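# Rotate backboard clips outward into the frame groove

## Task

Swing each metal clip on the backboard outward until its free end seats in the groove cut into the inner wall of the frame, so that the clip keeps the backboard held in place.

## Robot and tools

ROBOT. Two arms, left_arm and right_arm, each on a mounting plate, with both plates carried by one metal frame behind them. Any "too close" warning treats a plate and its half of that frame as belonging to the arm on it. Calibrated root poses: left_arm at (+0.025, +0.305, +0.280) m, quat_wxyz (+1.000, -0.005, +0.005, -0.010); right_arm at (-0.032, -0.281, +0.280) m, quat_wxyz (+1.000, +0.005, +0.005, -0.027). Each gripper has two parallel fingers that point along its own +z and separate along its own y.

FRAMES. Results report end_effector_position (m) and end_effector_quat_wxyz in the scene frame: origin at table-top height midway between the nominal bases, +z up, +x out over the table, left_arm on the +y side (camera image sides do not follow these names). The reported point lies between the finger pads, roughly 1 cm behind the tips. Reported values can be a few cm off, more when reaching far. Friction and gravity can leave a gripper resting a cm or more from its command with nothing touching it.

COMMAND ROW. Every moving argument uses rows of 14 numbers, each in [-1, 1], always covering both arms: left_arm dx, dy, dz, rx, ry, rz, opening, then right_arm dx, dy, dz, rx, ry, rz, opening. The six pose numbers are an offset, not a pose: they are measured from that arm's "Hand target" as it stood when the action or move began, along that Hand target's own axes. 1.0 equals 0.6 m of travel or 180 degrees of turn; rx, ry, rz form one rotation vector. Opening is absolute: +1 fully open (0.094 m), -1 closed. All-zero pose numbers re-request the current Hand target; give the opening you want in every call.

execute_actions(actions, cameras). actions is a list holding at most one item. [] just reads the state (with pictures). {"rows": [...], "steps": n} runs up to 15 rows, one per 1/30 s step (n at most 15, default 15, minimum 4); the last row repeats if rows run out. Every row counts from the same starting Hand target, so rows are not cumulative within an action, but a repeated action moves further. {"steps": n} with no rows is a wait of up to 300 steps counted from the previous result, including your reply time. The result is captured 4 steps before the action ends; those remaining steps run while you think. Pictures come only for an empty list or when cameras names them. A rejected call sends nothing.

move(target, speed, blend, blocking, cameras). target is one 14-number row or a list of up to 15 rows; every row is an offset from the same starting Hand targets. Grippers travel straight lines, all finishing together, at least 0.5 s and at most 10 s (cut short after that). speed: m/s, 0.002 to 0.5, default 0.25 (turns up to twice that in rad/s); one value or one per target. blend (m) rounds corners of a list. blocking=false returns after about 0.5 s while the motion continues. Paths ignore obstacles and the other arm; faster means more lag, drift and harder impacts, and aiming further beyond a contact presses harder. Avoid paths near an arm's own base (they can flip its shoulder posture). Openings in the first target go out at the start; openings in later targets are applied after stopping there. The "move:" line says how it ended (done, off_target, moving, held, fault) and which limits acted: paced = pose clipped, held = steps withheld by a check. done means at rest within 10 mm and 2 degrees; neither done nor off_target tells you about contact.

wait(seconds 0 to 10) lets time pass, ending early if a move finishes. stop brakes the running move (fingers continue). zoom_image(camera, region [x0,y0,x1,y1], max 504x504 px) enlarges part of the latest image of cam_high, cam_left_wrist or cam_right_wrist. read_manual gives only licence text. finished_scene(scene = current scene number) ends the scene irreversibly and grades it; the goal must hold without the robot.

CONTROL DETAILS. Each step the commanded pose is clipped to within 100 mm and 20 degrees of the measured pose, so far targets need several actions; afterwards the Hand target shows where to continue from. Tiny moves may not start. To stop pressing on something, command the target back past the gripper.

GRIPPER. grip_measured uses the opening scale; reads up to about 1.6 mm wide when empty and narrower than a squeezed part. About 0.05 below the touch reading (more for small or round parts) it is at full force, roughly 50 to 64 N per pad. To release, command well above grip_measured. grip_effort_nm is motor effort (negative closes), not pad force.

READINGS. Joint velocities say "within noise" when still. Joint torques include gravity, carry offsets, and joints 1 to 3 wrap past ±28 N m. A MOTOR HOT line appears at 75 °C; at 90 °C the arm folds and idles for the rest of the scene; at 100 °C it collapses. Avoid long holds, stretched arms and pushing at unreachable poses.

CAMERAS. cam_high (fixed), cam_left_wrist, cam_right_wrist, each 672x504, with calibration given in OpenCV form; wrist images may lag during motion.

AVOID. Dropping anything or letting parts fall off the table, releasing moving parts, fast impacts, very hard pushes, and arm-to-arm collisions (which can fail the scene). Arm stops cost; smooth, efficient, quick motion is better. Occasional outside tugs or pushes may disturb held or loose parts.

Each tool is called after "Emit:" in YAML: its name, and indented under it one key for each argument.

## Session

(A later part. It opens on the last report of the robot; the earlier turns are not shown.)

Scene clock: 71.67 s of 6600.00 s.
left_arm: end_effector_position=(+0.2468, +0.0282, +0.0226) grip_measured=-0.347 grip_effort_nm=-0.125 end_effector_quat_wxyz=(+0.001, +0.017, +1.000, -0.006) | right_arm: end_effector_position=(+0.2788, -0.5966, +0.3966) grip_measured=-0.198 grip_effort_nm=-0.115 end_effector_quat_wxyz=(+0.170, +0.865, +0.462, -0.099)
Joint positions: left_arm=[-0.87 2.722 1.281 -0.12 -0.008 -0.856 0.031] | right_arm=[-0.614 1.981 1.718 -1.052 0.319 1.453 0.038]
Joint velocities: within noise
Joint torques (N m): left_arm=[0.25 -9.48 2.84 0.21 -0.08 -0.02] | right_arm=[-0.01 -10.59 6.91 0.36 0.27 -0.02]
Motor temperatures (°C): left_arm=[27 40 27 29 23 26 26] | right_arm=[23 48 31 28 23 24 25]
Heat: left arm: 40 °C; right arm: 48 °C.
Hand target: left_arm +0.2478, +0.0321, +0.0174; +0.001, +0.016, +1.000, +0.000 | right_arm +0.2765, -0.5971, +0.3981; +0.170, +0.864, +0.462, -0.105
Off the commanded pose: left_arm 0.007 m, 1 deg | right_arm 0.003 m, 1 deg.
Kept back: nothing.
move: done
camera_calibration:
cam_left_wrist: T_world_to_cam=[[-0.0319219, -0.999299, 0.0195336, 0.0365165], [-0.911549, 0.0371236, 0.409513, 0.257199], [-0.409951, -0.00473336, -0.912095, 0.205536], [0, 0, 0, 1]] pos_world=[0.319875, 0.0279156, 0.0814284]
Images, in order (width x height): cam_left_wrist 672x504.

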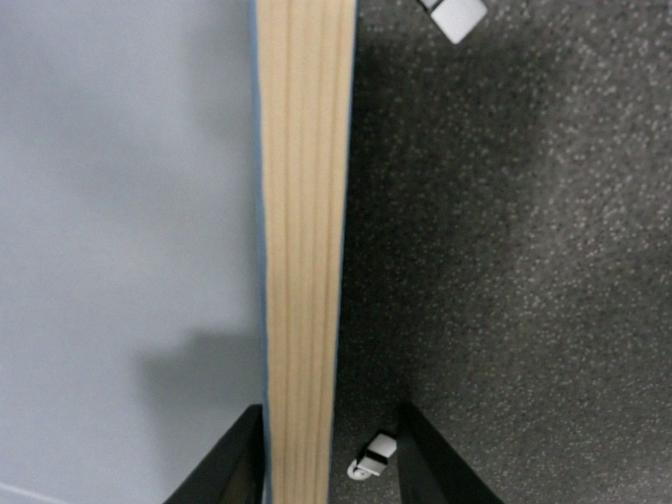

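Emit:
move:
  target:
    - [0,0.008,0,0,0,0,-0.35,0,0,0,0,0,0,-0.2]
    - [0,0.008,0,0,0,0,-0.5,0,0,0,0,0,0,-0.2]
    - [0,0.008,0,0,0,0,-0.58,0,0,0,0,0,0,-0.2]
  speed: 0.05
  cameras: ["cam_left_wrist"]

Scene clock: 74.30 s of 6600.00 s.
left_arm: end_effector_position=(+0.2506, +0.0304, +0.0226) grip_measured=-0.577 grip_effort_nm=-0.125 end_effector_quat_wxyz=(+0.003, +0.014, +1.000, -0.007) | right_arm: end_effector_position=(+0.2788, -0.5966, +0.3966) grip_measured=-0.198 grip_effort_nm=-0.110 end_effector_quat_wxyz=(+0.170, +0.865, +0.462, -0.099)
Joint positions: left_arm=[-0.859 2.722 1.281 -0.117 -0.009 -0.852 0.02] | right_arm=[-0.614 1.981 1.718 -1.052 0.319 1.453 0.038]
Joint velocities: within noise
Joint torques (N m): left_arm=[0.1 -9.92 1.55 0.3 -0.06 0.03] | right_arm=[-0.17 -10.59 7.09 0.48 0.31 0.01]
Motor temperatures (°C): left_arm=[27 40 27 29 23 26 26] | right_arm=[23 48 31 28 23 24 25]
Heat: left arm: 40 °C; right arm: 48 °C.
Hand target: left_arm +0.2480, +0.0369, +0.0174; +0.001, +0.016, +1.000, +0.000 | right_arm +0.2765, -0.5971, +0.3981; +0.170, +0.864, +0.462, -0.105
Off the commanded pose: left_arm 0.009 m, 1 deg | right_arm 0.003 m, 1 deg.
Kept back: nothing.
move: done
camera_calibration:
cam_left_wrist: T_world_to_cam=[[-0.0242983, -0.99949, 0.0207187, 0.0368843], [-0.913053, 0.0306273, 0.406689, 0.261253], [-0.407116, -0.00903545, -0.913332, 0.206514], [0, 0, 0, 1]] pos_world=[0.323509, 0.03073, 0.0816031]
Images, in order (width x height): cam_left_wrist 672x504.

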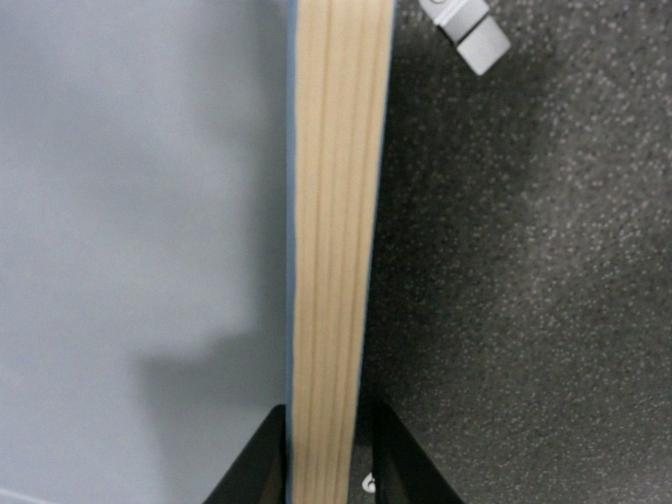

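Emit:
move:
  target:
    - [0.009,-0.004,0,0,0,0,-0.55,0,0,0,0,0,0,-0.2]
  speed: 0.05
  cameras: ["cam_left_wrist"]

Emit:
zoom_image:
  camera: "cam_left_wrist"
  region: [260, 390, 460, 504]

Scene clock: 75.27 s of 6600.00 s.
left_arm: end_effector_position=(+0.2486, +0.0305, +0.0222) grip_measured=-0.553 grip_effort_nm=0.164 end_effector_quat_wxyz=(+0.003, +0.016, +1.000, -0.006) | right_arm: end_effector_position=(+0.2788, -0.5966, +0.3966) grip_measured=-0.198 grip_effort_nm=-0.115 end_effector_quat_wxyz=(+0.170, +0.865, +0.462, -0.099)
Joint positions: left_arm=[-0.864 2.722 1.276 -0.113 -0.01 -0.852 0.021] | right_arm=[-0.614 1.981 1.718 -1.052 0.319 1.453 0.038]
Joint velocities: within noise
Joint torques (N m): left_arm=[-0.84 -10.09 1.25 0.33 -0.06 -0.11] | right_arm=[-0.09 -10.56 7.05 0.43 0.31 -0.07]
Motor temperatures (°C): left_arm=[27 40 27 29 23 26 26] | right_arm=[23 48 31 28 23 24 25]
Heat: left arm: 40 °C; right arm: 48 °C.
Hand target: left_arm +0.2424, +0.0348, +0.0174; +0.001, +0.016, +1.000, +0.000 | right_arm +0.2765, -0.5971, +0.3981; +0.170, +0.864, +0.462, -0.105
Off the commanded pose: left_arm 0.009 m, 1 deg | right_arm 0.003 m, 1 deg.
Kept back: nothing.
move: done
camera_calibration:
cam_left_wrist: T_world_to_cam=[[-0.0288773, -0.9994, 0.0191466, 0.038151], [-0.912987, 0.0341693, 0.406556, 0.259502], [-0.406966, -0.00574036, -0.913425, 0.205219], [0, 0, 0, 1]] pos_world=[0.321541, 0.0304391, 0.0812197]
Images, in order (width x height): cam_left_wrist 672x504.

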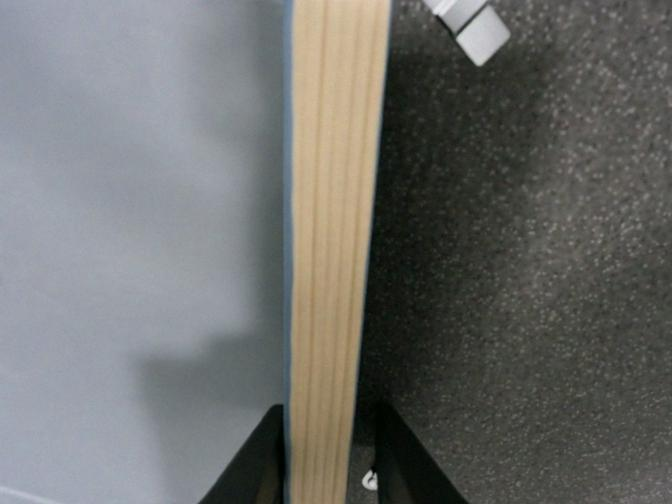

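Scaled by 2.520 from the camera's 672x504 image, which has a finer 960x720 frame.

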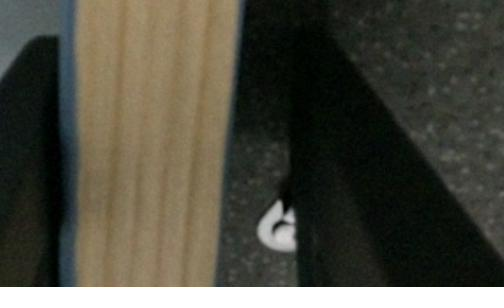

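Emit:
move:
  target:
    - [0.004,0.0,0,0,0,0,-0.62,0,0,0,0,0,0,-0.2]
    - [0.004,0.0,0,0,0,0,-0.67,0,0,0,0,0,0,-0.2]
  speed: 0.05
  cameras: ["cam_left_wrist"]

Emit:
move:
  target:
    - [0,0,0,0,0,0,-0.5,0,0,0,0,0,0,-0.2]
    - [0,0,-0.09,0,0,0,-0.4,0,0,0,0,0,0,-0.2]
  speed: 0.15
  cameras: ["cam_left_wrist"]

Scene clock: 77.40 s of 6600.00 s.
left_arm: end_effector_position=(+0.2481, +0.0328, +0.0217) grip_measured=-0.666 grip_effort_nm=-0.198 end_effector_quat_wxyz=(+0.005, +0.016, +1.000, -0.002) | right_arm: end_effector_position=(+0.2788, -0.5966, +0.3966) grip_measured=-0.198 grip_effort_nm=-0.110 end_effector_quat_wxyz=(+0.170, +0.865, +0.462, -0.099)
Joint positions: left_arm=[-0.865 2.722 1.27 -0.111 -0.019 -0.853 0.016] | right_arm=[-0.614 1.981 1.718 -1.052 0.319 1.453 0.038]
Joint velocities: within noise
Joint torques (N m): left_arm=[-1.1 -10.19 1.1 0.35 0.05 -0.15] | right_arm=[-0.06 -10.51 7.02 0.42 0.29 -0.04]
Motor temperatures (°C): left_arm=[27 40 27 29 23 26 26] | right_arm=[23 48 31 28 23 24 25]
Heat: left arm: 40 °C; right arm: 48 °C.
Hand target: left_arm +0.2402, +0.0347, +0.0174; +0.001, +0.016, +1.000, +0.000 | right_arm +0.2765, -0.5971, +0.3981; +0.170, +0.864, +0.462, -0.105
Off the commanded pose: left_arm 0.009 m, 1 deg | right_arm 0.003 m, 1 deg.
Kept back: nothing.
move: done
camera_calibration:
cam_left_wrist: T_world_to_cam=[[-0.0288919, -0.999523, 0.0108662, 0.0406475], [-0.915071, 0.0308223, 0.402113, 0.259906], [-0.402256, 0.00167448, -0.915526, 0.203198], [0, 0, 0, 1]] pos_world=[0.320745, 0.032277, 0.0810799]
Images, in order (width x height): cam_left_wrist 672x504.

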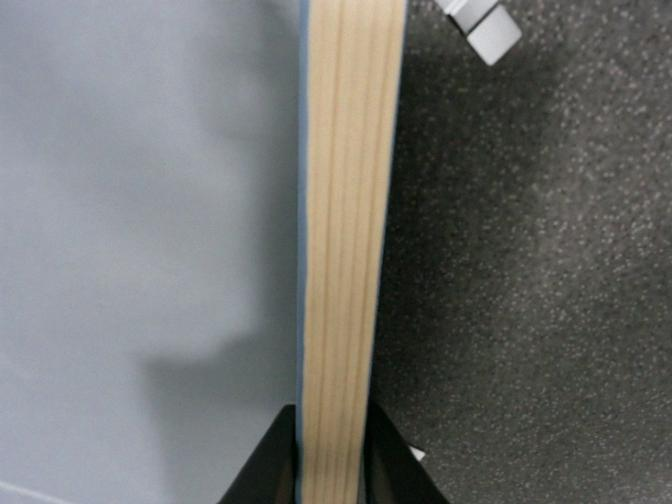

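Scene clock: 79.63 s of 6600.00 s.
left_arm: end_effector_position=(+0.2427, +0.0346, +0.0662) grip_measured=-0.403 grip_effort_nm=0.168 end_effector_quat_wxyz=(+0.003, +0.018, +1.000, -0.001) | right_arm: end_effector_position=(+0.2788, -0.5966, +0.3966) grip_measured=-0.198 grip_effort_nm=-0.115 end_effector_quat_wxyz=(+0.170, +0.865, +0.462, -0.099)
Joint positions: left_arm=[-0.875 2.56 1.18 -0.187 -0.017 -0.859 0.028] | right_arm=[-0.614 1.981 1.718 -1.052 0.319 1.453 0.038]
Joint velocities: within noise
Joint torques (N m): left_arm=[-0.54 -12.38 1.72 0.1 0.02 -0.12] | right_arm=[0.02 -10.48 6.97 0.46 0.3 -0.01]
Motor temperatures (°C): left_arm=[27 41 27 29 23 26 26] | right_arm=[23 48 31 28 23 24 25]
Heat: left arm: 41 °C; right arm: 48 °C.
Hand target: left_arm +0.2400, +0.0348, +0.0713; +0.001, +0.016, +1.000, +0.000 | right_arm +0.2765, -0.5971, +0.3981; +0.170, +0.864, +0.462, -0.105
Off the commanded pose: left_arm 0.006 m, 0 deg | right_arm 0.003 m, 1 deg.
Kept back: nothing.
move: done
camera_calibration:
cam_left_wrist: T_world_to_cam=[[-0.0327353, -0.999421, 0.00932032, 0.0428036], [-0.913191, 0.0336984, 0.406136, 0.236124], [-0.406215, 0.00478376, -0.913765, 0.242509], [0, 0, 0, 1]] pos_world=[0.315539, 0.0336616, 0.125299]
Images, in order (width x height): cam_left_wrist 672x504.

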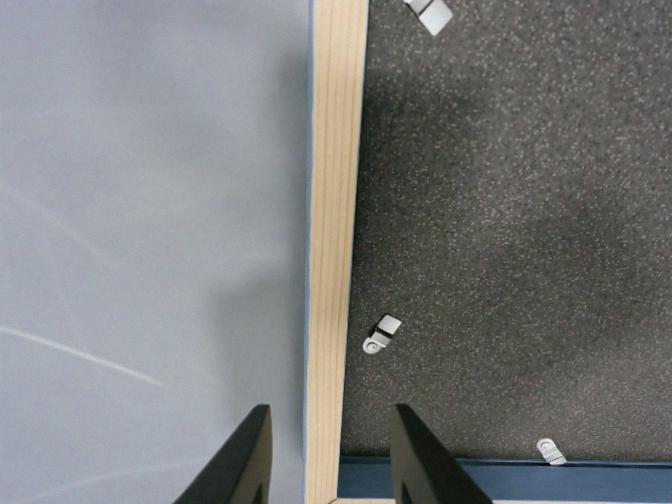

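Emit:
move:
  target:
    - [-0.005,0,0.03,0,0,0,0.3,0,0,0,0,0,0,-0.2]
    - [-0.007,-0.001,0.095,0,0,0,0.3,0,0,0,0,0,0,-0.2]
  speed: 0.12
  cameras: ["cam_left_wrist"]

Scene clock: 80.87 s of 6600.00 s.
left_arm: end_effector_position=(+0.2425, +0.0344, +0.0222) grip_measured=+0.297 grip_effort_nm=0.164 end_effector_quat_wxyz=(-0.002, +0.017, +1.000, +0.002) | right_arm: end_effector_position=(+0.2788, -0.5966, +0.3966) grip_measured=-0.198 grip_effort_nm=-0.110 end_effector_quat_wxyz=(+0.170, +0.865, +0.462, -0.099)
Joint positions: left_arm=[-0.872 2.719 1.265 -0.124 -0.014 -0.859 0.061] | right_arm=[-0.614 1.981 1.718 -1.052 0.319 1.453 0.038]
Joint velocities: within noise
Joint torques (N m): left_arm=[0.09 -8.65 2.99 0.39 -0.01 -0.03] | right_arm=[0.03 -10.55 6.98 0.41 0.31 -0.05]
Motor temperatures (°C): left_arm=[27 41 27 29 23 26 26] | right_arm=[23 48 31 28 23 24 25]
Heat: left arm: 41 °C; right arm: 48 °C.
Hand target: left_arm +0.2442, +0.0341, +0.0144; +0.001, +0.016, +1.000, +0.000 | right_arm +0.2765, -0.5971, +0.3981; +0.170, +0.864, +0.462, -0.105
Off the commanded pose: left_arm 0.008 m, 0 deg | right_arm 0.003 m, 1 deg.
Kept back: nothing.
move: done
camera_calibration:
cam_left_wrist: T_world_to_cam=[[-0.0301657, -0.999542, 0.00259518, 0.042539], [-0.909337, 0.0285211, 0.415082, 0.252931], [-0.414965, 0.0101613, -0.909781, 0.204124], [0, 0, 0, 1]] pos_world=[0.315987, 0.0332315, 0.0806109]
Images, in order (width x height): cam_left_wrist 672x504.

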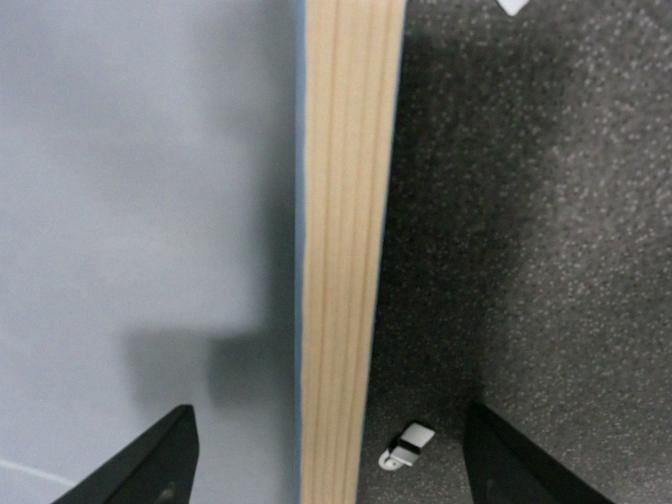

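Emit:
move:
  target:
    - [-0.006,-0.002,-0.01,0,0,0,0.3,0,0,0,0,0,0,-0.2]
    - [-0.006,-0.002,0.004,0,0,0,0.1,0,0,0,0,0,0,-0.2]
  speed: 0.08
  cameras: ["cam_left_wrist"]

Scene clock: 82.30 s of 6600.00 s.
left_arm: end_effector_position=(+0.2476, +0.0272, +0.0218) grip_measured=+0.103 grip_effort_nm=-0.120 end_effector_quat_wxyz=(+0.001, +0.016, +1.000, -0.007) | right_arm: end_effector_position=(+0.2788, -0.5966, +0.3966) grip_measured=-0.198 grip_effort_nm=-0.120 end_effector_quat_wxyz=(+0.170, +0.865, +0.462, -0.099)
Joint positions: left_arm=[-0.869 2.727 1.287 -0.121 -0.006 -0.858 0.052] | right_arm=[-0.614 1.981 1.718 -1.052 0.319 1.453 0.038]
Joint velocities: within noise
Joint torques (N m): left_arm=[0.24 -8.39 2.92 0.32 -0.08 0.02] | right_arm=[-0.06 -10.58 7.01 0.47 0.3 0]
Motor temperatures (°C): left_arm=[27 40 27 29 23 26 26] | right_arm=[23 48 31 28 23 24 25]
Heat: left arm: 40 °C; right arm: 48 °C.
Hand target: left_arm +0.2479, +0.0326, +0.0120; +0.001, +0.016, +1.000, +0.000 | right_arm +0.2765, -0.5971, +0.3981; +0.170, +0.864, +0.462, -0.105
Off the commanded pose: left_arm 0.011 m, 1 deg | right_arm 0.003 m, 1 deg.
Kept back: nothing.
move: off_target (left_arm)
camera_calibration:
cam_left_wrist: T_world_to_cam=[[-0.0284813, -0.99936, 0.0216398, 0.0346812], [-0.911342, 0.0348545, 0.410171, 0.258389], [-0.410663, -0.00803912, -0.911752, 0.20533], [0, 0, 0, 1]] pos_world=[0.32079, 0.0273037, 0.0804757]
Images, in order (width x height): cam_left_wrist 672x504.

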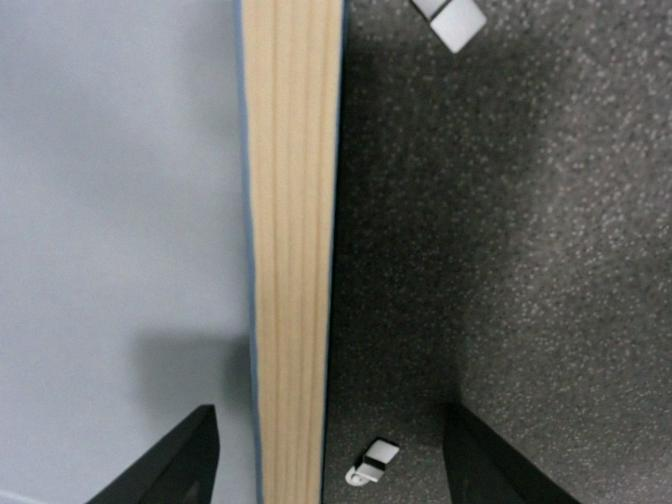

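Emit:
move:
  target:
    - [0.003,0.008,-0.015,0,0,0,0.1,0,0,0,0,0,0,-0.2]
    - [0.003,0.008,0.0,0,0,0,-0.25,0,0,0,0,0,0,-0.2]
    - [0.003,0.008,0.0,0,0,0,-0.4,0,0,0,0,0,0,-0.2]
  speed: 0.08
  cameras: ["cam_left_wrist"]

Scene clock: 84.97 s of 6600.00 s.
left_arm: end_effector_position=(+0.2486, +0.0281, +0.0212) grip_measured=-0.396 grip_effort_nm=-0.183 end_effector_quat_wxyz=(+0.001, +0.015, +1.000, -0.012) | right_arm: end_effector_position=(+0.2788, -0.5966, +0.3966) grip_measured=-0.198 grip_effort_nm=-0.120 end_effector_quat_wxyz=(+0.170, +0.865, +0.462, -0.099)
Joint positions: left_arm=[-0.862 2.726 1.279 -0.105 0.001 -0.852 0.028] | right_arm=[-0.614 1.981 1.718 -1.052 0.319 1.453 0.038]
Joint velocities: within noise
Joint torques (N m): left_arm=[0.16 -8.85 1.83 0.34 -0.16 0.02] | right_arm=[-0.09 -10.58 7.04 0.45 0.26 -0.05]
Motor temperatures (°C): left_arm=[27 40 27 29 23 26 26] | right_arm=[23 48 31 28 23 24 25]
Heat: left arm: 40 °C; right arm: 48 °C.
Hand target: left_arm +0.2463, +0.0376, +0.0120; +0.001, +0.016, +1.000, +0.000 | right_arm +0.2765, -0.5971, +0.3981; +0.170, +0.864, +0.462, -0.105
Off the commanded pose: left_arm 0.013 m, 1 deg | right_arm 0.003 m, 1 deg.
Kept back: nothing.
move: off_target (left_arm); target 2's new opening was sent with left_arm's hand 0.014 m and 1 deg from that target; target 3's new opening was sent with left_arm's hand 0.015 m and 2 deg from that target
camera_calibration:
cam_left_wrist: T_world_to_cam=[[-0.0273328, -0.999128, 0.0315746, 0.0350862], [-0.911321, 0.037886, 0.40995, 0.25935], [-0.410788, -0.0175695, -0.911562, 0.205529], [0, 0, 0, 1]] pos_world=[0.321739, 0.0288409, 0.0799238]
Images, in order (width x height): cam_left_wrist 672x504.

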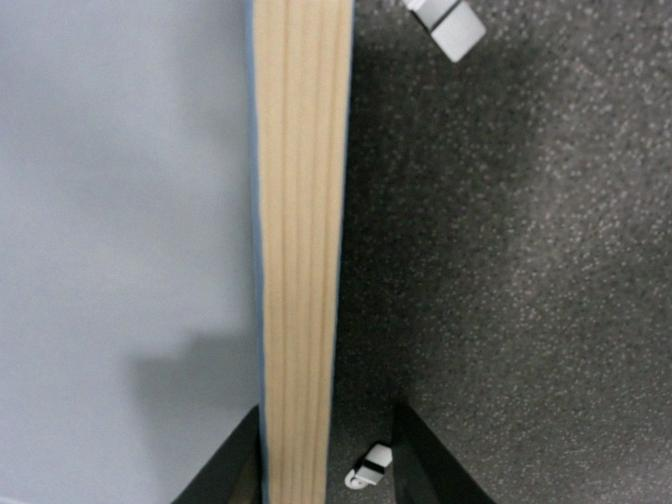

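Emit:
move:
  target:
    - [0.004,0,0.0,0,0,0,-0.45,0,0,0,0,0,0,-0.2]
    - [0.006,0,0.0,0,0,0,-0.52,0,0,0,0,0,0,-0.2]
  speed: 0.08
  cameras: ["cam_left_wrist"]

Emit:
zoom_image:
  camera: "cam_left_wrist"
  region: [260, 390, 460, 504]

Scene clock: 87.10 s of 6600.00 s.
left_arm: end_effector_position=(+0.2489, +0.0306, +0.0212) grip_measured=-0.516 grip_effort_nm=-0.212 end_effector_quat_wxyz=(+0.002, +0.014, +1.000, -0.008) | right_arm: end_effector_position=(+0.2788, -0.5966, +0.3966) grip_measured=-0.198 grip_effort_nm=-0.120 end_effector_quat_wxyz=(+0.170, +0.865, +0.462, -0.099)
Joint positions: left_arm=[-0.861 2.726 1.277 -0.11 -0.006 -0.853 0.023] | right_arm=[-0.614 1.981 1.718 -1.052 0.319 1.453 0.038]
Joint velocities: within noise
Joint torques (N m): left_arm=[-0.54 -9.01 1.11 0.45 -0.09 -0.05] | right_arm=[0.16 -10.52 6.98 0.45 0.29 -0.02]
Motor temperatures (°C): left_arm=[27 39 27 29 23 26 26] | right_arm=[23 48 31 28 23 24 25]
Heat: left arm: 39 °C; right arm: 48 °C.
Hand target: left_arm +0.2426, +0.0378, +0.0119; +0.001, +0.016, +1.000, +0.000 | right_arm +0.2765, -0.5971, +0.3981; +0.170, +0.864, +0.462, -0.105
Off the commanded pose: left_arm 0.013 m, 1 deg | right_arm 0.003 m, 1 deg.
Kept back: nothing.
move: off_target (left_arm); target 2's new opening was sent with left_arm's hand 0.014 m and 1 deg from that target
camera_calibration:
cam_left_wrist: T_world_to_cam=[[-0.0254351, -0.999423, 0.0224916, 0.0373277], [-0.912181, 0.032408, 0.408505, 0.259974], [-0.408998, -0.010126, -0.912479, 0.204996], [0, 0, 0, 1]] pos_world=[0.321936, 0.0309568, 0.0800149]
Images, in order (width x height): cam_left_wrist 672x504.

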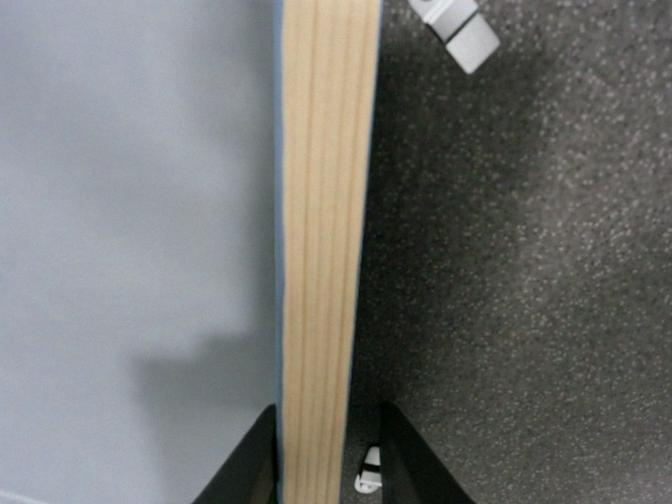

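Scaled by 2.520 from the camera's 672x504 image, which has a finer 960x720 frame.

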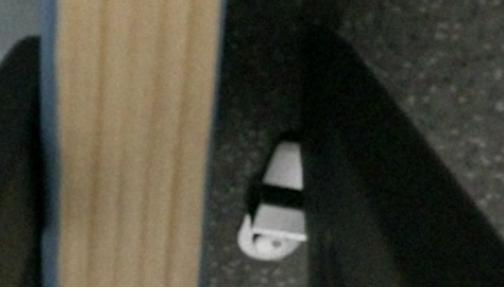

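Emit:
move:
  target:
    - [0.0,0,0.0,0,0,0,-0.56,0,0,0,0,0,0,-0.2]
    - [0.00,0,0.0,0,0,0,-0.61,0,0,0,0,0,0,-0.2]
    - [0.00,0,0.0,0,0,0,-0.66,0,0,0,0,0,0,-0.2]
  speed: 0.08
  cameras: ["cam_left_wrist"]

Emit:
move:
  target:
    - [0.008,0.008,0,0,0,0,-0.5,0,0,0,0,0,0,-0.2]
    - [0,0.004,-0.09,0,0,0,-0.4,0,0,0,0,0,0,-0.2]
  speed: 0.15
  cameras: ["cam_left_wrist"]

Emit:
zoom_image:
  camera: "cam_left_wrist"
  region: [280, 250, 480, 430]

Scene clock: 90.47 s of 6600.00 s.
left_arm: end_effector_position=(+0.2495, +0.0335, +0.0214) grip_measured=-0.655 grip_effort_nm=-0.237 end_effector_quat_wxyz=(+0.005, +0.014, +1.000, -0.001) | right_arm: end_effector_position=(+0.2788, -0.5966, +0.3966) grip_measured=-0.198 grip_effort_nm=-0.110 end_effector_quat_wxyz=(+0.170, +0.865, +0.462, -0.099)
Joint positions: left_arm=[-0.861 2.724 1.275 -0.115 -0.019 -0.853 0.016] | right_arm=[-0.614 1.981 1.718 -1.052 0.319 1.453 0.038]
Joint velocities: within noise
Joint torques (N m): left_arm=[-0.57 -8.87 1.24 0.49 0.04 -0.06] | right_arm=[-0.05 -10.48 6.98 0.45 0.28 -0.05]
Motor temperatures (°C): left_arm=[27 39 26 29 23 26 26] | right_arm=[23 48 31 28 23 24 25]
Heat: left arm: 39 °C; right arm: 48 °C.
Hand target: left_arm +0.2426, +0.0377, +0.0120; +0.001, +0.016, +1.000, +0.000 | right_arm +0.2765, -0.5971, +0.3981; +0.170, +0.864, +0.462, -0.105
Off the commanded pose: left_arm 0.013 m, 1 deg | right_arm 0.003 m, 1 deg.
Kept back: nothing.
move: off_target (left_arm); target 2's new opening was sent with left_arm's hand 0.013 m and 1 deg from that target; target 3's new opening was sent with left_arm's hand 0.013 m and 1 deg from that target
camera_calibration:
cam_left_wrist: T_world_to_cam=[[-0.0254738, -0.999631, 0.00937951, 0.040542], [-0.914667, 0.0270928, 0.4033, 0.261223], [-0.403406, 0.00169447, -0.91502, 0.203793], [0, 0, 0, 1]] pos_world=[0.322176, 0.0331045, 0.0807431]
Images, in order (width x height): cam_left_wrist 672x504.

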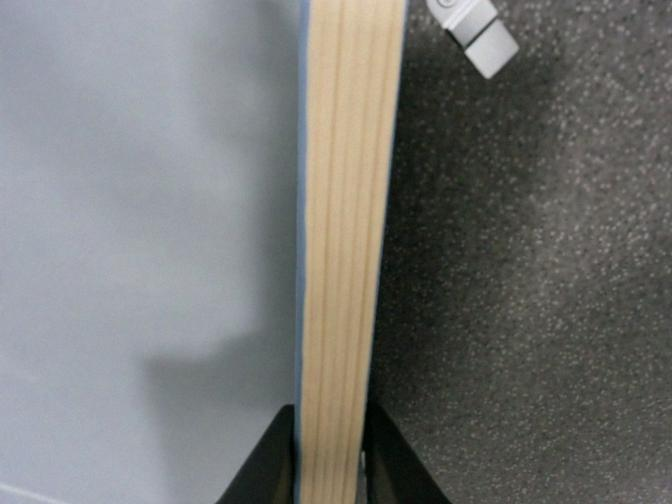

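Scene clock: 92.67 s of 6600.00 s.
left_arm: end_effector_position=(+0.2450, +0.0392, +0.0608) grip_measured=-0.403 grip_effort_nm=0.164 end_effector_quat_wxyz=(+0.003, +0.014, +1.000, -0.002) | right_arm: end_effector_position=(+0.2788, -0.5966, +0.3966) grip_measured=-0.198 grip_effort_nm=-0.110 end_effector_quat_wxyz=(+0.170, +0.865, +0.462, -0.099)
Joint positions: left_arm=[-0.86 2.575 1.176 -0.166 -0.016 -0.853 0.028] | right_arm=[-0.614 1.981 1.718 -1.052 0.319 1.453 0.038]
Joint velocities: within noise
Joint torques (N m): left_arm=[-0.44 -12.45 1.51 0.1 0 -0.03] | right_arm=[0.02 -10.52 6.82 0.41 0.3 -0.01]
Motor temperatures (°C): left_arm=[27 39 26 29 23 26 26] | right_arm=[23 48 31 28 23 24 25]
Heat: left arm: 39 °C; right arm: 48 °C.
Hand target: left_arm +0.2426, +0.0402, +0.0660; +0.001, +0.016, +1.000, +0.000 | right_arm +0.2765, -0.5971, +0.3981; +0.170, +0.864, +0.462, -0.105
Off the commanded pose: left_arm 0.006 m, 0 deg | right_arm 0.003 m, 1 deg.
Kept back: nothing.
move: done
camera_calibration:
cam_left_wrist: T_world_to_cam=[[-0.0247173, -0.999634, 0.0110103, 0.0454086], [-0.913197, 0.0270587, 0.40662, 0.240542], [-0.406769, -0.0000040176, -0.913531, 0.238749], [0, 0, 0, 1]] pos_world=[0.3179, 0.0388842, 0.119796]
Images, in order (width x height): cam_left_wrist 672x504.

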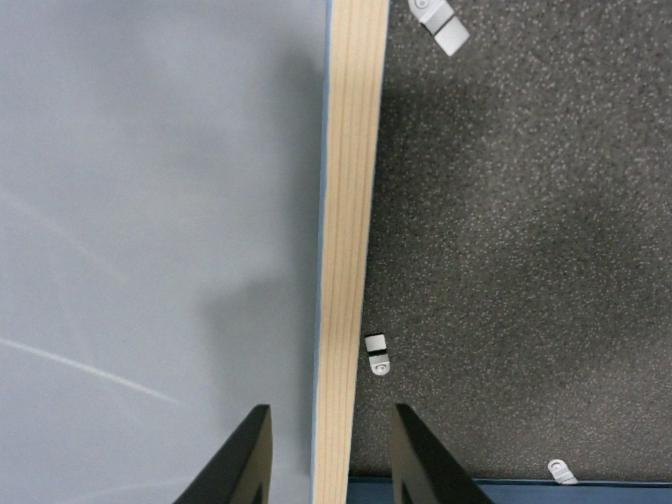

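Scaled by 2.520 from the camera's 672x504 image, which has a finer 960x720 frame.

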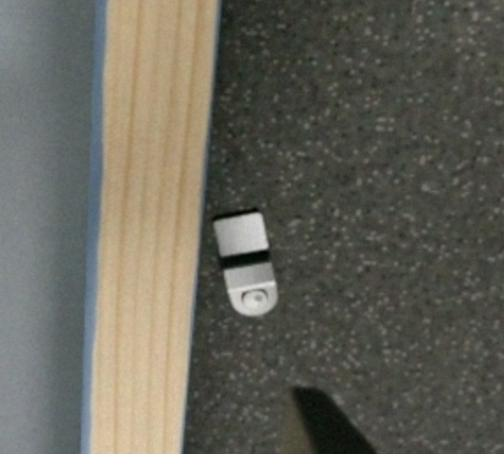

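Emit:
move:
  target:
    - [0.002,0,0.03,0,0,0,0.0,0,0,0,0,0,0,-0.2]
    - [0.002,0,0.09,0,0,0,0.0,0,0,0,0,0,0,-0.2]
  speed: 0.12
  cameras: ["cam_left_wrist"]

Scene clock: 93.83 s of 6600.00 s.
left_arm: end_effector_position=(+0.2423, +0.0410, +0.0219) grip_measured=-0.003 grip_effort_nm=0.168 end_effector_quat_wxyz=(-0.002, +0.014, +1.000, +0.002) | right_arm: end_effector_position=(+0.2788, -0.5966, +0.3966) grip_measured=-0.198 grip_effort_nm=-0.110 end_effector_quat_wxyz=(+0.170, +0.865, +0.462, -0.099)
Joint positions: left_arm=[-0.86 2.713 1.239 -0.103 -0.013 -0.852 0.047] | right_arm=[-0.614 1.981 1.718 -1.052 0.319 1.453 0.038]
Joint velocities: within noise
Joint torques (N m): left_arm=[-0.49 -7.99 2.8 0.45 -0.02 -0.05] | right_arm=[-0.05 -10.69 7.16 0.46 0.26 -0.03]
Motor temperatures (°C): left_arm=[27 39 26 29 23 26 26] | right_arm=[23 48 31 28 23 24 25]
Heat: left arm: 39 °C; right arm: 48 °C.
Hand target: left_arm +0.2416, +0.0401, +0.0120; +0.001, +0.016, +1.000, +0.000 | right_arm +0.2765, -0.5971, +0.3981; +0.170, +0.864, +0.462, -0.105
Off the commanded pose: left_arm 0.010 m, 0 deg | right_arm 0.003 m, 1 deg.
Kept back: nothing.
move: done
camera_calibration:
cam_left_wrist: T_world_to_cam=[[-0.0251869, -0.999674, 0.0041221, 0.0478639], [-0.909339, 0.0246235, 0.415326, 0.252848], [-0.415292, 0.00671238, -0.909663, 0.203887], [0, 0, 0, 1]] pos_world=[0.315803, 0.0402537, 0.0802564]
Images, in order (width x height): cam_left_wrist 672x504.

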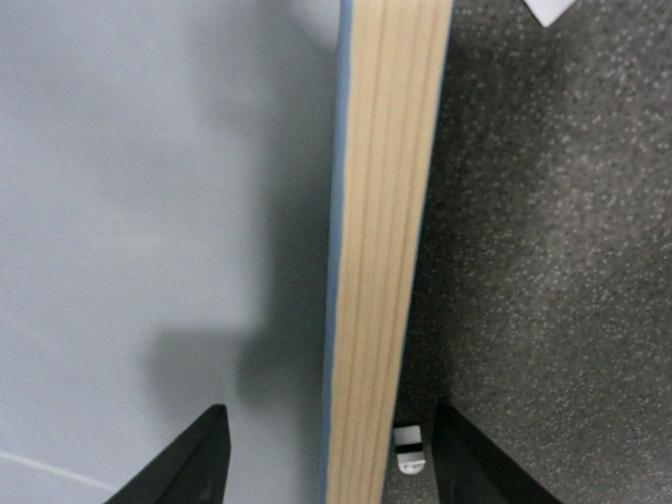

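Emit:
move:
  target:
    - [0.0,-0.006,0.0,0,0,0,-0.3,0,0,0,0,0,0,-0.2]
    - [0.00,-0.006,0.0,0,0,0,-0.45,0,0,0,0,0,0,-0.2]
    - [0.00,-0.006,0.0,0,0,0,-0.55,0,0,0,0,0,0,-0.2]
    - [0.00,-0.006,0.0,0,0,0,-0.6,0,0,0,0,0,0,-0.2]
    - [0.00,-0.006,0.0,0,0,0,-0.66,0,0,0,0,0,0,-0.2]
  speed: 0.08
  cameras: ["cam_left_wrist"]

Emit:
move:
  target:
    - [0.0,0.006,0,0,0,0,-0.5,0,0,0,0,0,0,-0.2]
    - [0,0.006,-0.09,0,0,0,-0.5,0,0,0,0,0,0,-0.2]
  speed: 0.15
  cameras: ["cam_left_wrist"]

Emit:
zoom_image:
  camera: "cam_left_wrist"
  region: [280, 250, 480, 430]

Scene clock: 99.77 s of 6600.00 s.
left_arm: end_effector_position=(+0.2436, +0.0353, +0.0218) grip_measured=-0.656 grip_effort_nm=-0.208 end_effector_quat_wxyz=(+0.000, +0.017, +1.000, -0.003) | right_arm: end_effector_position=(+0.2788, -0.5966, +0.3966) grip_measured=-0.198 grip_effort_nm=-0.120 end_effector_quat_wxyz=(+0.170, +0.865, +0.462, -0.099)
Joint positions: left_arm=[-0.866 2.717 1.253 -0.103 -0.01 -0.852 0.016] | right_arm=[-0.614 1.981 1.718 -1.052 0.319 1.453 0.038]
Joint velocities: within noise
Joint torques (N m): left_arm=[-0.55 -8.13 2.81 0.38 -0.06 -0.11] | right_arm=[0.05 -10.44 7.15 0.46 0.29 -0.05]
Motor temperatures (°C): left_arm=[27 39 26 29 23 26 26] | right_arm=[23 48 31 28 23 24 25]
Heat: left arm: 39 °C; right arm: 48 °C.
Hand target: left_arm +0.2414, +0.0365, +0.0120; +0.001, +0.016, +1.000, +0.000 | right_arm +0.2765, -0.5971, +0.3981; +0.170, +0.864, +0.462, -0.105
Off the commanded pose: left_arm 0.010 m, 0 deg | right_arm 0.003 m, 1 deg.
Kept back: nothing.
move: done; target 4's new opening was sent with left_arm's hand 0.011 m and 1 deg from that target
camera_calibration:
cam_left_wrist: T_world_to_cam=[[-0.0311903, -0.999424, 0.0133752, 0.0434478], [-0.910718, 0.0339308, 0.411633, 0.254279], [-0.41185, 0.000657871, -0.911252, 0.203732], [0, 0, 0, 1]] pos_world=[0.316838, 0.0346609, 0.0804004]
Images, in order (width x height): cam_left_wrist 672x504.

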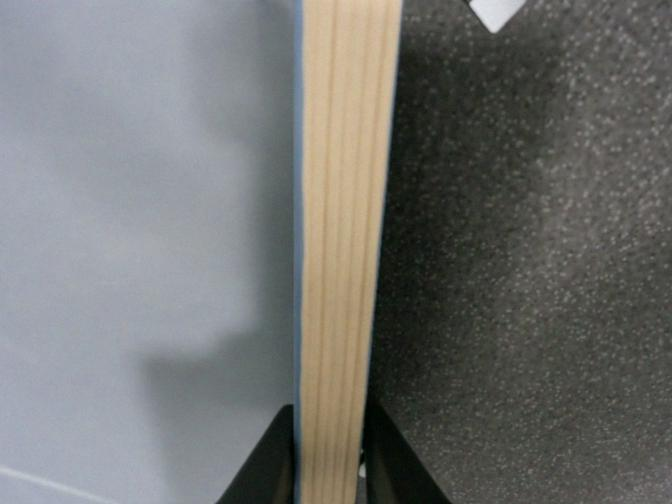

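Scene clock: 101.43 s of 6600.00 s.
left_arm: end_effector_position=(+0.2427, +0.0374, +0.0608) grip_measured=-0.503 grip_effort_nm=0.159 end_effector_quat_wxyz=(+0.002, +0.017, +1.000, -0.004) | right_arm: end_effector_position=(+0.2788, -0.5966, +0.3966) grip_measured=-0.198 grip_effort_nm=-0.115 end_effector_quat_wxyz=(+0.170, +0.865, +0.462, -0.099)
Joint positions: left_arm=[-0.866 2.574 1.173 -0.162 -0.011 -0.852 0.023] | right_arm=[-0.614 1.981 1.718 -1.052 0.319 1.453 0.038]
Joint velocities: within noise
Joint torques (N m): left_arm=[-0.21 -12.41 1.47 0.1 -0.05 -0.07] | right_arm=[-0.01 -10.44 7.04 0.45 0.27 -0.05]
Motor temperatures (°C): left_arm=[27 39 26 29 23 26 26] | right_arm=[23 48 31 28 23 24 25]
Heat: left arm: 39 °C; right arm: 48 °C.
Hand target: left_arm +0.2413, +0.0402, +0.0659; +0.001, +0.016, +1.000, +0.000 | right_arm +0.2765, -0.5971, +0.3981; +0.170, +0.864, +0.462, -0.105
Off the commanded pose: left_arm 0.006 m, 1 deg | right_arm 0.003 m, 1 deg.
Kept back: nothing.
move: done
camera_calibration:
cam_left_wrist: T_world_to_cam=[[-0.0311754, -0.999385, 0.0160398, 0.0448719], [-0.912051, 0.0350087, 0.40858, 0.237796], [-0.408891, -0.00189144, -0.912581, 0.238403], [0, 0, 0, 1]] pos_world=[0.315762, 0.0369703, 0.119683]
Images, in order (width x height): cam_left_wrist 672x504.

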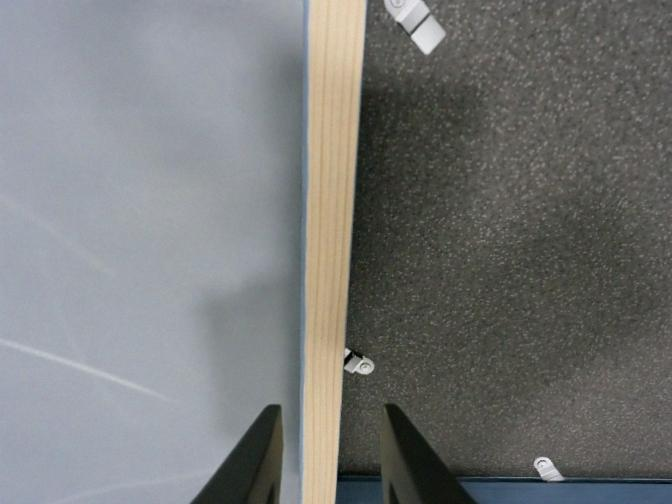

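Scaled by 2.520 from the camera's 672x504 image, which has a finer 960x720 frame.

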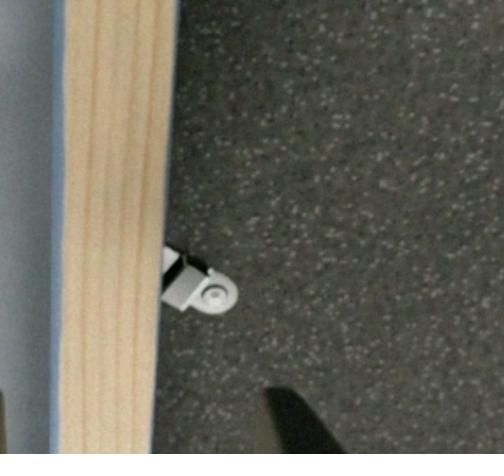

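Emit:
move:
  target:
    - [-0.002,-0.004,0.03,0,0,0,-0.3,0,0,0,0,0,0,-0.2]
    - [-0.002,-0.004,0.088,0,0,0,-0.3,0,0,0,0,0,0,-0.2]
    - [-0.002,-0.004,0.088,0,0,0,-0.5,0,0,0,0,0,0,-0.2]
    - [-0.002,-0.004,0.088,0,0,0,-0.63,0,0,0,0,0,0,-0.2]
    - [0.008,-0.004,0.083,0,0,0,-0.63,0,0,0,0,0,0,-0.2]
  speed: 0.12
  cameras: ["cam_left_wrist"]

Emit:
zoom_image:
  camera: "cam_left_wrist"
  region: [260, 390, 460, 504]

Scene clock: 105.20 s of 6600.00 s.
left_arm: end_effector_position=(+0.2419, +0.0361, +0.0218) grip_measured=-0.627 grip_effort_nm=-0.159 end_effector_quat_wxyz=(+0.000, +0.017, +1.000, -0.001) | right_arm: end_effector_position=(+0.2788, -0.5966, +0.3966) grip_measured=-0.198 grip_effort_nm=-0.120 end_effector_quat_wxyz=(+0.170, +0.865, +0.462, -0.099)
Joint positions: left_arm=[-0.869 2.716 1.249 -0.103 -0.012 -0.855 0.018] | right_arm=[-0.614 1.981 1.718 -1.052 0.319 1.453 0.038]
Joint velocities: within noise
Joint torques (N m): left_arm=[-0.98 -9.65 1.13 0.44 -0.04 -0.14] | right_arm=[0.16 -10.55 6.99 0.41 0.28 -0.03]
Motor temperatures (°C): left_arm=[27 39 26 29 23 26 26] | right_arm=[23 48 31 28 23 24 25]
Heat: left arm: 39 °C; right arm: 48 °C.
Hand target: left_arm +0.2366, +0.0379, +0.0161; +0.001, +0.016, +1.000, +0.000 | right_arm +0.2765, -0.5971, +0.3981; +0.170, +0.864, +0.462, -0.105
Off the commanded pose: left_arm 0.008 m, 0 deg | right_arm 0.003 m, 1 deg.
Kept back: nothing.
move: done
camera_calibration:
cam_left_wrist: T_world_to_cam=[[-0.0316043, -0.999455, 0.00956377, 0.0443554], [-0.910429, 0.0327351, 0.412367, 0.252627], [-0.412455, 0.00432542, -0.910968, 0.203053], [0, 0, 0, 1]] pos_world=[0.315152, 0.0351831, 0.0803755]
Images, in order (width x height): cam_left_wrist 672x504.

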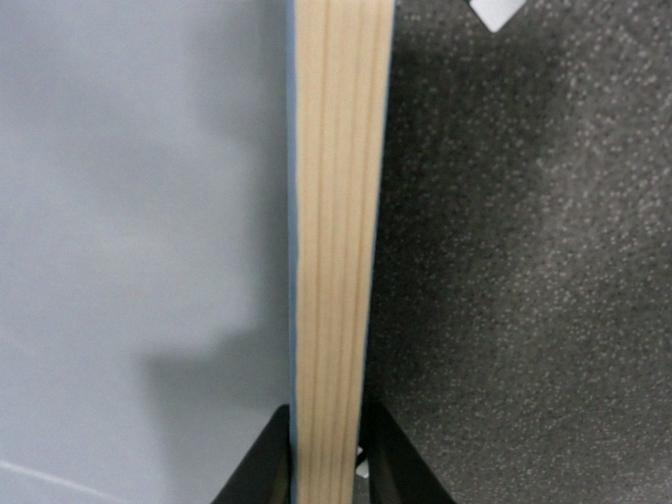

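Scaled by 2.520 from the camera's 672x504 image, which has a finer 960x720 frame.

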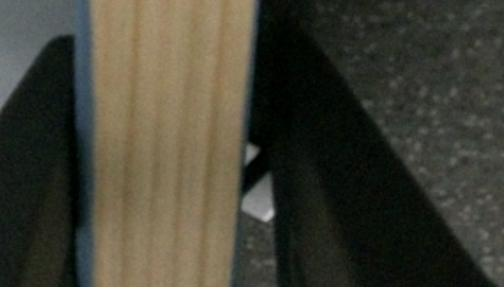

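Emit:
move:
  target:
    - [0.012,0.0,-0.008,0,0,0,-0.62,0,0,0,0,0,0,-0.2]
  speed: 0.12
  cameras: ["cam_left_wrist"]

Emit:
zoom_image:
  camera: "cam_left_wrist"
  region: [260, 390, 460, 504]

Scene clock: 106.13 s of 6600.00 s.
left_arm: end_effector_position=(+0.2397, +0.0363, +0.0217) grip_measured=-0.623 grip_effort_nm=0.159 end_effector_quat_wxyz=(+0.011, +0.014, +1.000, -0.002) | right_arm: end_effector_position=(+0.2788, -0.5966, +0.3966) grip_measured=-0.198 grip_effort_nm=-0.110 end_effector_quat_wxyz=(+0.170, +0.865, +0.462, -0.099)
Joint positions: left_arm=[-0.882 2.71 1.223 -0.068 -0.027 -0.873 0.018] | right_arm=[-0.614 1.981 1.718 -1.052 0.319 1.453 0.038]
Joint velocities: within noise
Joint torques (N m): left_arm=[-1.29 -10.95 0.7 0.23 0.12 -0.13] | right_arm=[-0.06 -10.65 6.94 0.44 0.31 -0.01]
Motor temperatures (°C): left_arm=[27 39 26 29 23 26 26] | right_arm=[23 48 31 28 23 24 25]
Heat: left arm: 39 °C; right arm: 48 °C.
Hand target: left_arm +0.2294, +0.0381, +0.0210; +0.001, +0.016, +1.000, +0.000 | right_arm +0.2765, -0.5971, +0.3981; +0.170, +0.864, +0.462, -0.105
Off the commanded pose: left_arm 0.011 m, 1 deg | right_arm 0.003 m, 1 deg.
Kept back: nothing.
move: off_target (left_arm)
camera_calibration:
cam_left_wrist: T_world_to_cam=[[-0.025, -0.99962, 0.0116328, 0.042948], [-0.919289, 0.0275599, 0.392616, 0.253453], [-0.392788, -0.000878538, -0.919629, 0.197767], [0, 0, 0, 1]] pos_world=[0.311751, 0.0361202, 0.0818623]
Images, in order (width x height): cam_left_wrist 672x504.

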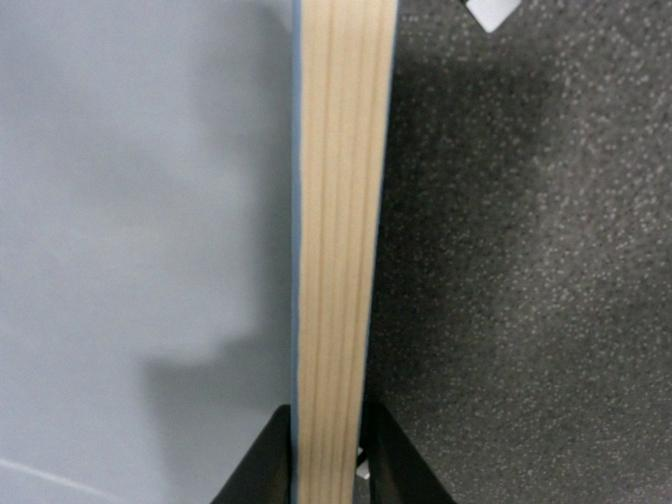

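Scaled by 2.520 from the camera's 672x504 image, which has a finer 960x720 frame.

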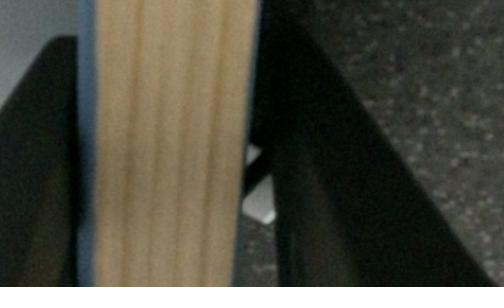

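Emit:
move:
  target:
    - [-0.01,0.0,0,0,0,0,-0.4,0,0,0,0,0,0,-0.2]
    - [-0.01,0,-0.1,0,0,0,-0.4,0,0,0,0,0,0,-0.2]
    - [-0.1,0.05,-0.13,0,0,0,0.0,0,0,0,0,0,0,-0.2]
  speed: 0.15
  cameras: ["cam_left_wrist"]

Scene clock: 109.07 s of 6600.00 s.
left_arm: end_effector_position=(+0.2829, +0.0747, +0.0887) grip_measured=-0.003 grip_effort_nm=0.168 end_effector_quat_wxyz=(-0.009, +0.009, +1.000, +0.008) | right_arm: end_effector_position=(+0.2788, -0.5966, +0.3966) grip_measured=-0.198 grip_effort_nm=-0.115 end_effector_quat_wxyz=(+0.170, +0.865, +0.462, -0.099)
Joint positions: left_arm=[-0.71 2.492 1.186 -0.289 -0.014 -0.711 0.047] | right_arm=[-0.614 1.981 1.718 -1.052 0.319 1.453 0.038]
Joint velocities: within noise
Joint torques (N m): left_arm=[-0.55 -13.05 3.74 0.06 -0.02 0.03] | right_arm=[-0.01 -10.51 6.99 0.43 0.29 -0.06]
Motor temperatures (°C): left_arm=[27 39 26 29 23 26 26] | right_arm=[23 48 31 28 23 24 25]
Heat: left arm: 39 °C; right arm: 48 °C.
Hand target: left_arm +0.2903, +0.0663, +0.0991; +0.001, +0.016, +1.000, +0.000 | right_arm +0.2765, -0.5971, +0.3981; +0.170, +0.864, +0.462, -0.105
Off the commanded pose: left_arm 0.015 m, 2 deg | right_arm 0.003 m, 1 deg.
Kept back: nothing.
move: off_target (left_arm); target 3's new opening was sent with left_arm's hand 0.015 m and 2 deg from that target
camera_calibration:
cam_left_wrist: T_world_to_cam=[[-0.0159577, -0.99983, -0.00922825, 0.0808995], [-0.90337, 0.010461, 0.428735, 0.259388], [-0.428566, 0.0151782, -0.903383, 0.283791], [0, 0, 0, 1]] pos_world=[0.357238, 0.0738648, 0.14591]
Images, in order (width x height): cam_left_wrist 672x504.

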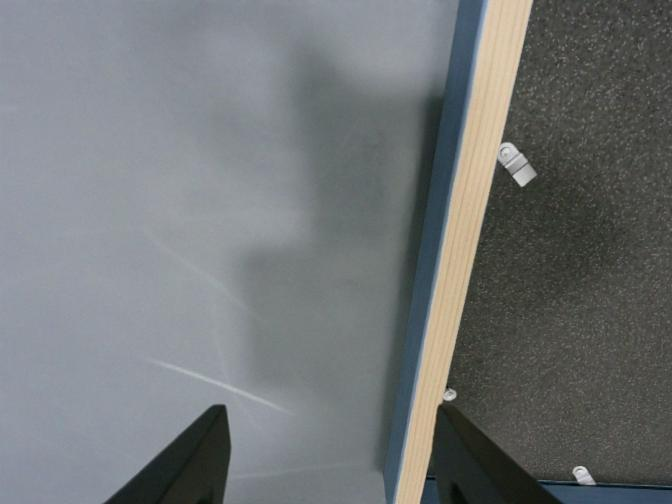

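Emit:
move:
  target:
    - [-0.045,-0.052,0.02,0,0,0,0.25,0,0,0,0,0,0,-0.2]
    - [-0.045,-0.052,0.07,0,0,0,0.25,0,0,0,0,0,0,-0.2]
  speed: 0.12
  cameras: ["cam_left_wrist"]

Scene clock: 110.60 s of 6600.00 s.
left_arm: end_effector_position=(+0.3118, +0.0401, +0.0576) grip_measured=+0.247 grip_effort_nm=0.164 end_effector_quat_wxyz=(-0.006, +0.017, +1.000, +0.005) | right_arm: end_effector_position=(+0.2788, -0.5966, +0.3966) grip_measured=-0.198 grip_effort_nm=-0.120 end_effector_quat_wxyz=(+0.170, +0.865, +0.462, -0.099)
Joint positions: left_arm=[-0.726 2.676 1.447 -0.357 -0.014 -0.711 0.059] | right_arm=[-0.614 1.981 1.718 -1.052 0.319 1.453 0.038]
Joint velocities: within noise
Joint torques (N m): left_arm=[-0.51 -11.33 4.4 0.24 -0.02 -0.1] | right_arm=[-0.02 -10.56 6.9 0.43 0.27 -0.01]
Motor temperatures (°C): left_arm=[27 39 27 29 23 26 26] | right_arm=[23 48 31 28 23 24 25]
Heat: left arm: 39 °C; right arm: 48 °C.
Hand target: left_arm +0.3162, +0.0341, +0.0571; +0.001, +0.016, +1.000, +0.000 | right_arm +0.2765, -0.5971, +0.3981; +0.170, +0.864, +0.462, -0.105
Off the commanded pose: left_arm 0.007 m, 1 deg | right_arm 0.003 m, 1 deg.
Kept back: nothing.
move: done
camera_calibration:
cam_left_wrist: T_world_to_cam=[[-0.0314233, -0.999501, -0.00308803, 0.0508972], [-0.906027, 0.0271797, 0.422347, 0.299679], [-0.422053, 0.0160694, -0.906429, 0.266806], [0, 0, 0, 1]] pos_world=[0.385723, 0.0384392, 0.115429]
Images, in order (width x height): cam_left_wrist 672x504.

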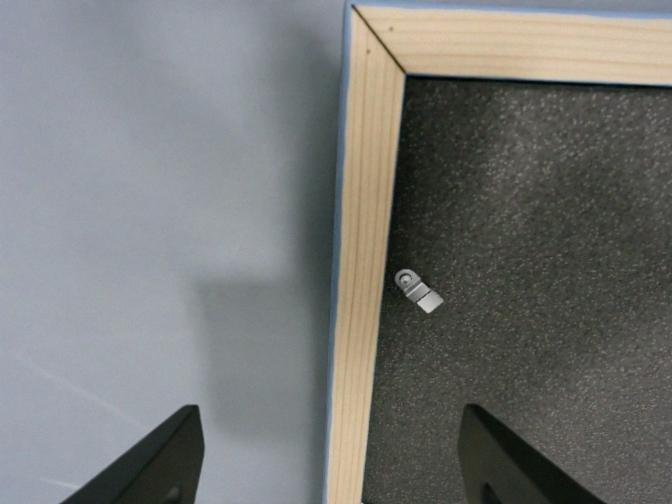

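Emit:
move:
  target:
    - [-0.007,-0.002,0.03,0,0,0,0.25,0,0,0,0,0,0,-0.2]
    - [-0.009,-0.002,0.074,0,0,0,0.1,0,0,0,0,0,0,-0.2]
  speed: 0.12
  cameras: ["cam_left_wrist"]

Scene clock: 112.13 s of 6600.00 s.
left_arm: end_effector_position=(+0.3221, +0.0298, +0.0231) grip_measured=+0.103 grip_effort_nm=-0.125 end_effector_quat_wxyz=(+0.001, +0.016, +1.000, -0.005) | right_arm: end_effector_position=(+0.2788, -0.5966, +0.3966) grip_measured=-0.198 grip_effort_nm=-0.115 end_effector_quat_wxyz=(+0.170, +0.865, +0.462, -0.099)
Joint positions: left_arm=[-0.723 2.806 1.557 -0.314 -0.008 -0.711 0.052] | right_arm=[-0.614 1.981 1.718 -1.052 0.319 1.453 0.038]
Joint velocities: within noise
Joint torques (N m): left_arm=[-0.05 -9.66 3.99 0.33 -0.08 -0.02] | right_arm=[0.08 -10.54 7.04 0.41 0.28 -0.02]
Motor temperatures (°C): left_arm=[27 39 27 29 23 26 26] | right_arm=[23 48 31 28 23 24 25]
Heat: left arm: 39 °C; right arm: 48 °C.
Hand target: left_arm +0.3217, +0.0327, +0.0128; +0.001, +0.016, +1.000, +0.000 | right_arm +0.2765, -0.5971, +0.3981; +0.170, +0.864, +0.462, -0.105
Off the commanded pose: left_arm 0.011 m, 1 deg | right_arm 0.003 m, 1 deg.
Kept back: nothing.
move: off_target (left_arm)
camera_calibration:
cam_left_wrist: T_world_to_cam=[[-0.0285004, -0.999457, 0.0165298, 0.0394479], [-0.911171, 0.0327757, 0.410723, 0.325677], [-0.411042, -0.00335568, -0.91161, 0.237118], [0, 0, 0, 1]] pos_world=[0.395337, 0.0295479, 0.0817445]
Images, in order (width x height): cam_left_wrist 672x504.

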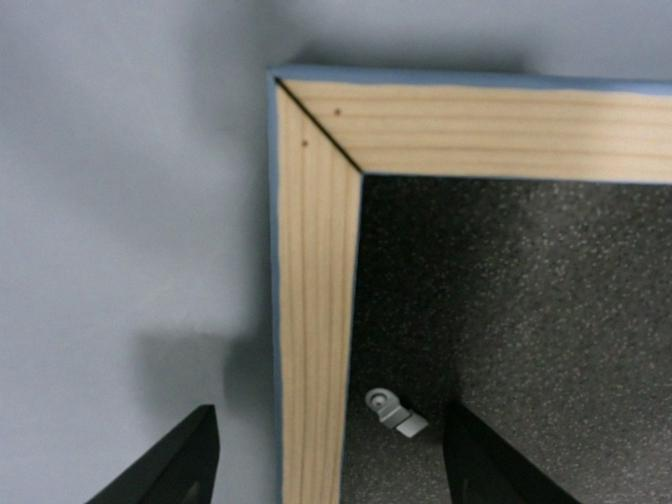

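Emit:
move:
  target:
    - [0.008,0.006,-0.012,0,0,0,0.1,0,0,0,0,0,0,-0.2]
    - [0.008,0.006,0.0,0,0,0,-0.3,0,0,0,0,0,0,-0.2]
  speed: 0.08
  cameras: ["cam_left_wrist"]

Scene clock: 113.57 s of 6600.00 s.
left_arm: end_effector_position=(+0.3235, +0.0267, +0.0224) grip_measured=-0.297 grip_effort_nm=-0.125 end_effector_quat_wxyz=(+0.006, +0.016, +1.000, -0.014) | right_arm: end_effector_position=(+0.2788, -0.5966, +0.3966) grip_measured=-0.198 grip_effort_nm=-0.120 end_effector_quat_wxyz=(+0.170, +0.865, +0.462, -0.099)
Joint positions: left_arm=[-0.723 2.804 1.546 -0.284 0 -0.711 0.033] | right_arm=[-0.614 1.981 1.718 -1.052 0.319 1.453 0.038]
Joint velocities: within noise
Joint torques (N m): left_arm=[-0.14 -10.5 2.29 0.28 -0.16 -0.03] | right_arm=[0.05 -10.67 7.01 0.45 0.28 -0.03]
Motor temperatures (°C): left_arm=[27 39 27 29 23 26 26] | right_arm=[23 48 31 28 23 24 25]
Heat: left arm: 39 °C; right arm: 48 °C.
Hand target: left_arm +0.3170, +0.0366, +0.0127; +0.001, +0.016, +1.000, +0.000 | right_arm +0.2765, -0.5971, +0.3981; +0.170, +0.864, +0.462, -0.105
Off the commanded pose: left_arm 0.015 m, 2 deg | right_arm 0.003 m, 1 deg.
Kept back: nothing.
move: off_target (left_arm); target 2's new opening was sent with left_arm's hand 0.012 m and 1 deg from that target
camera_calibration:
cam_left_wrist: T_world_to_cam=[[-0.0286156, -0.998951, 0.035744, 0.0360456], [-0.915455, 0.0405498, 0.400372, 0.328723], [-0.401401, -0.0212651, -0.915655, 0.234545], [0, 0, 0, 1]] pos_world=[0.396109, 0.0276658, 0.0818623]
Images, in order (width x height): cam_left_wrist 672x504.

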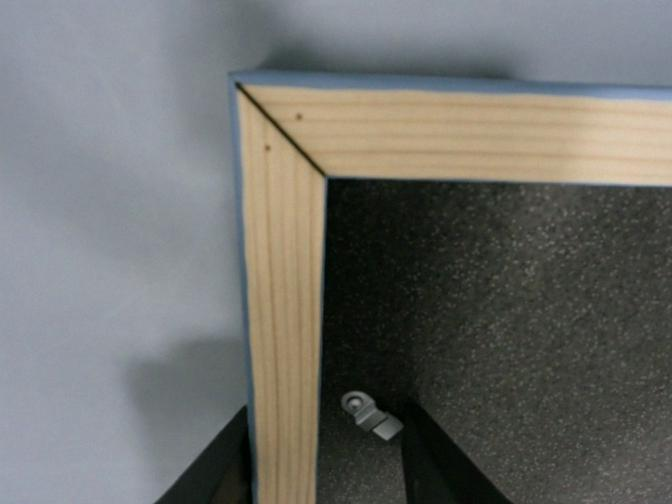

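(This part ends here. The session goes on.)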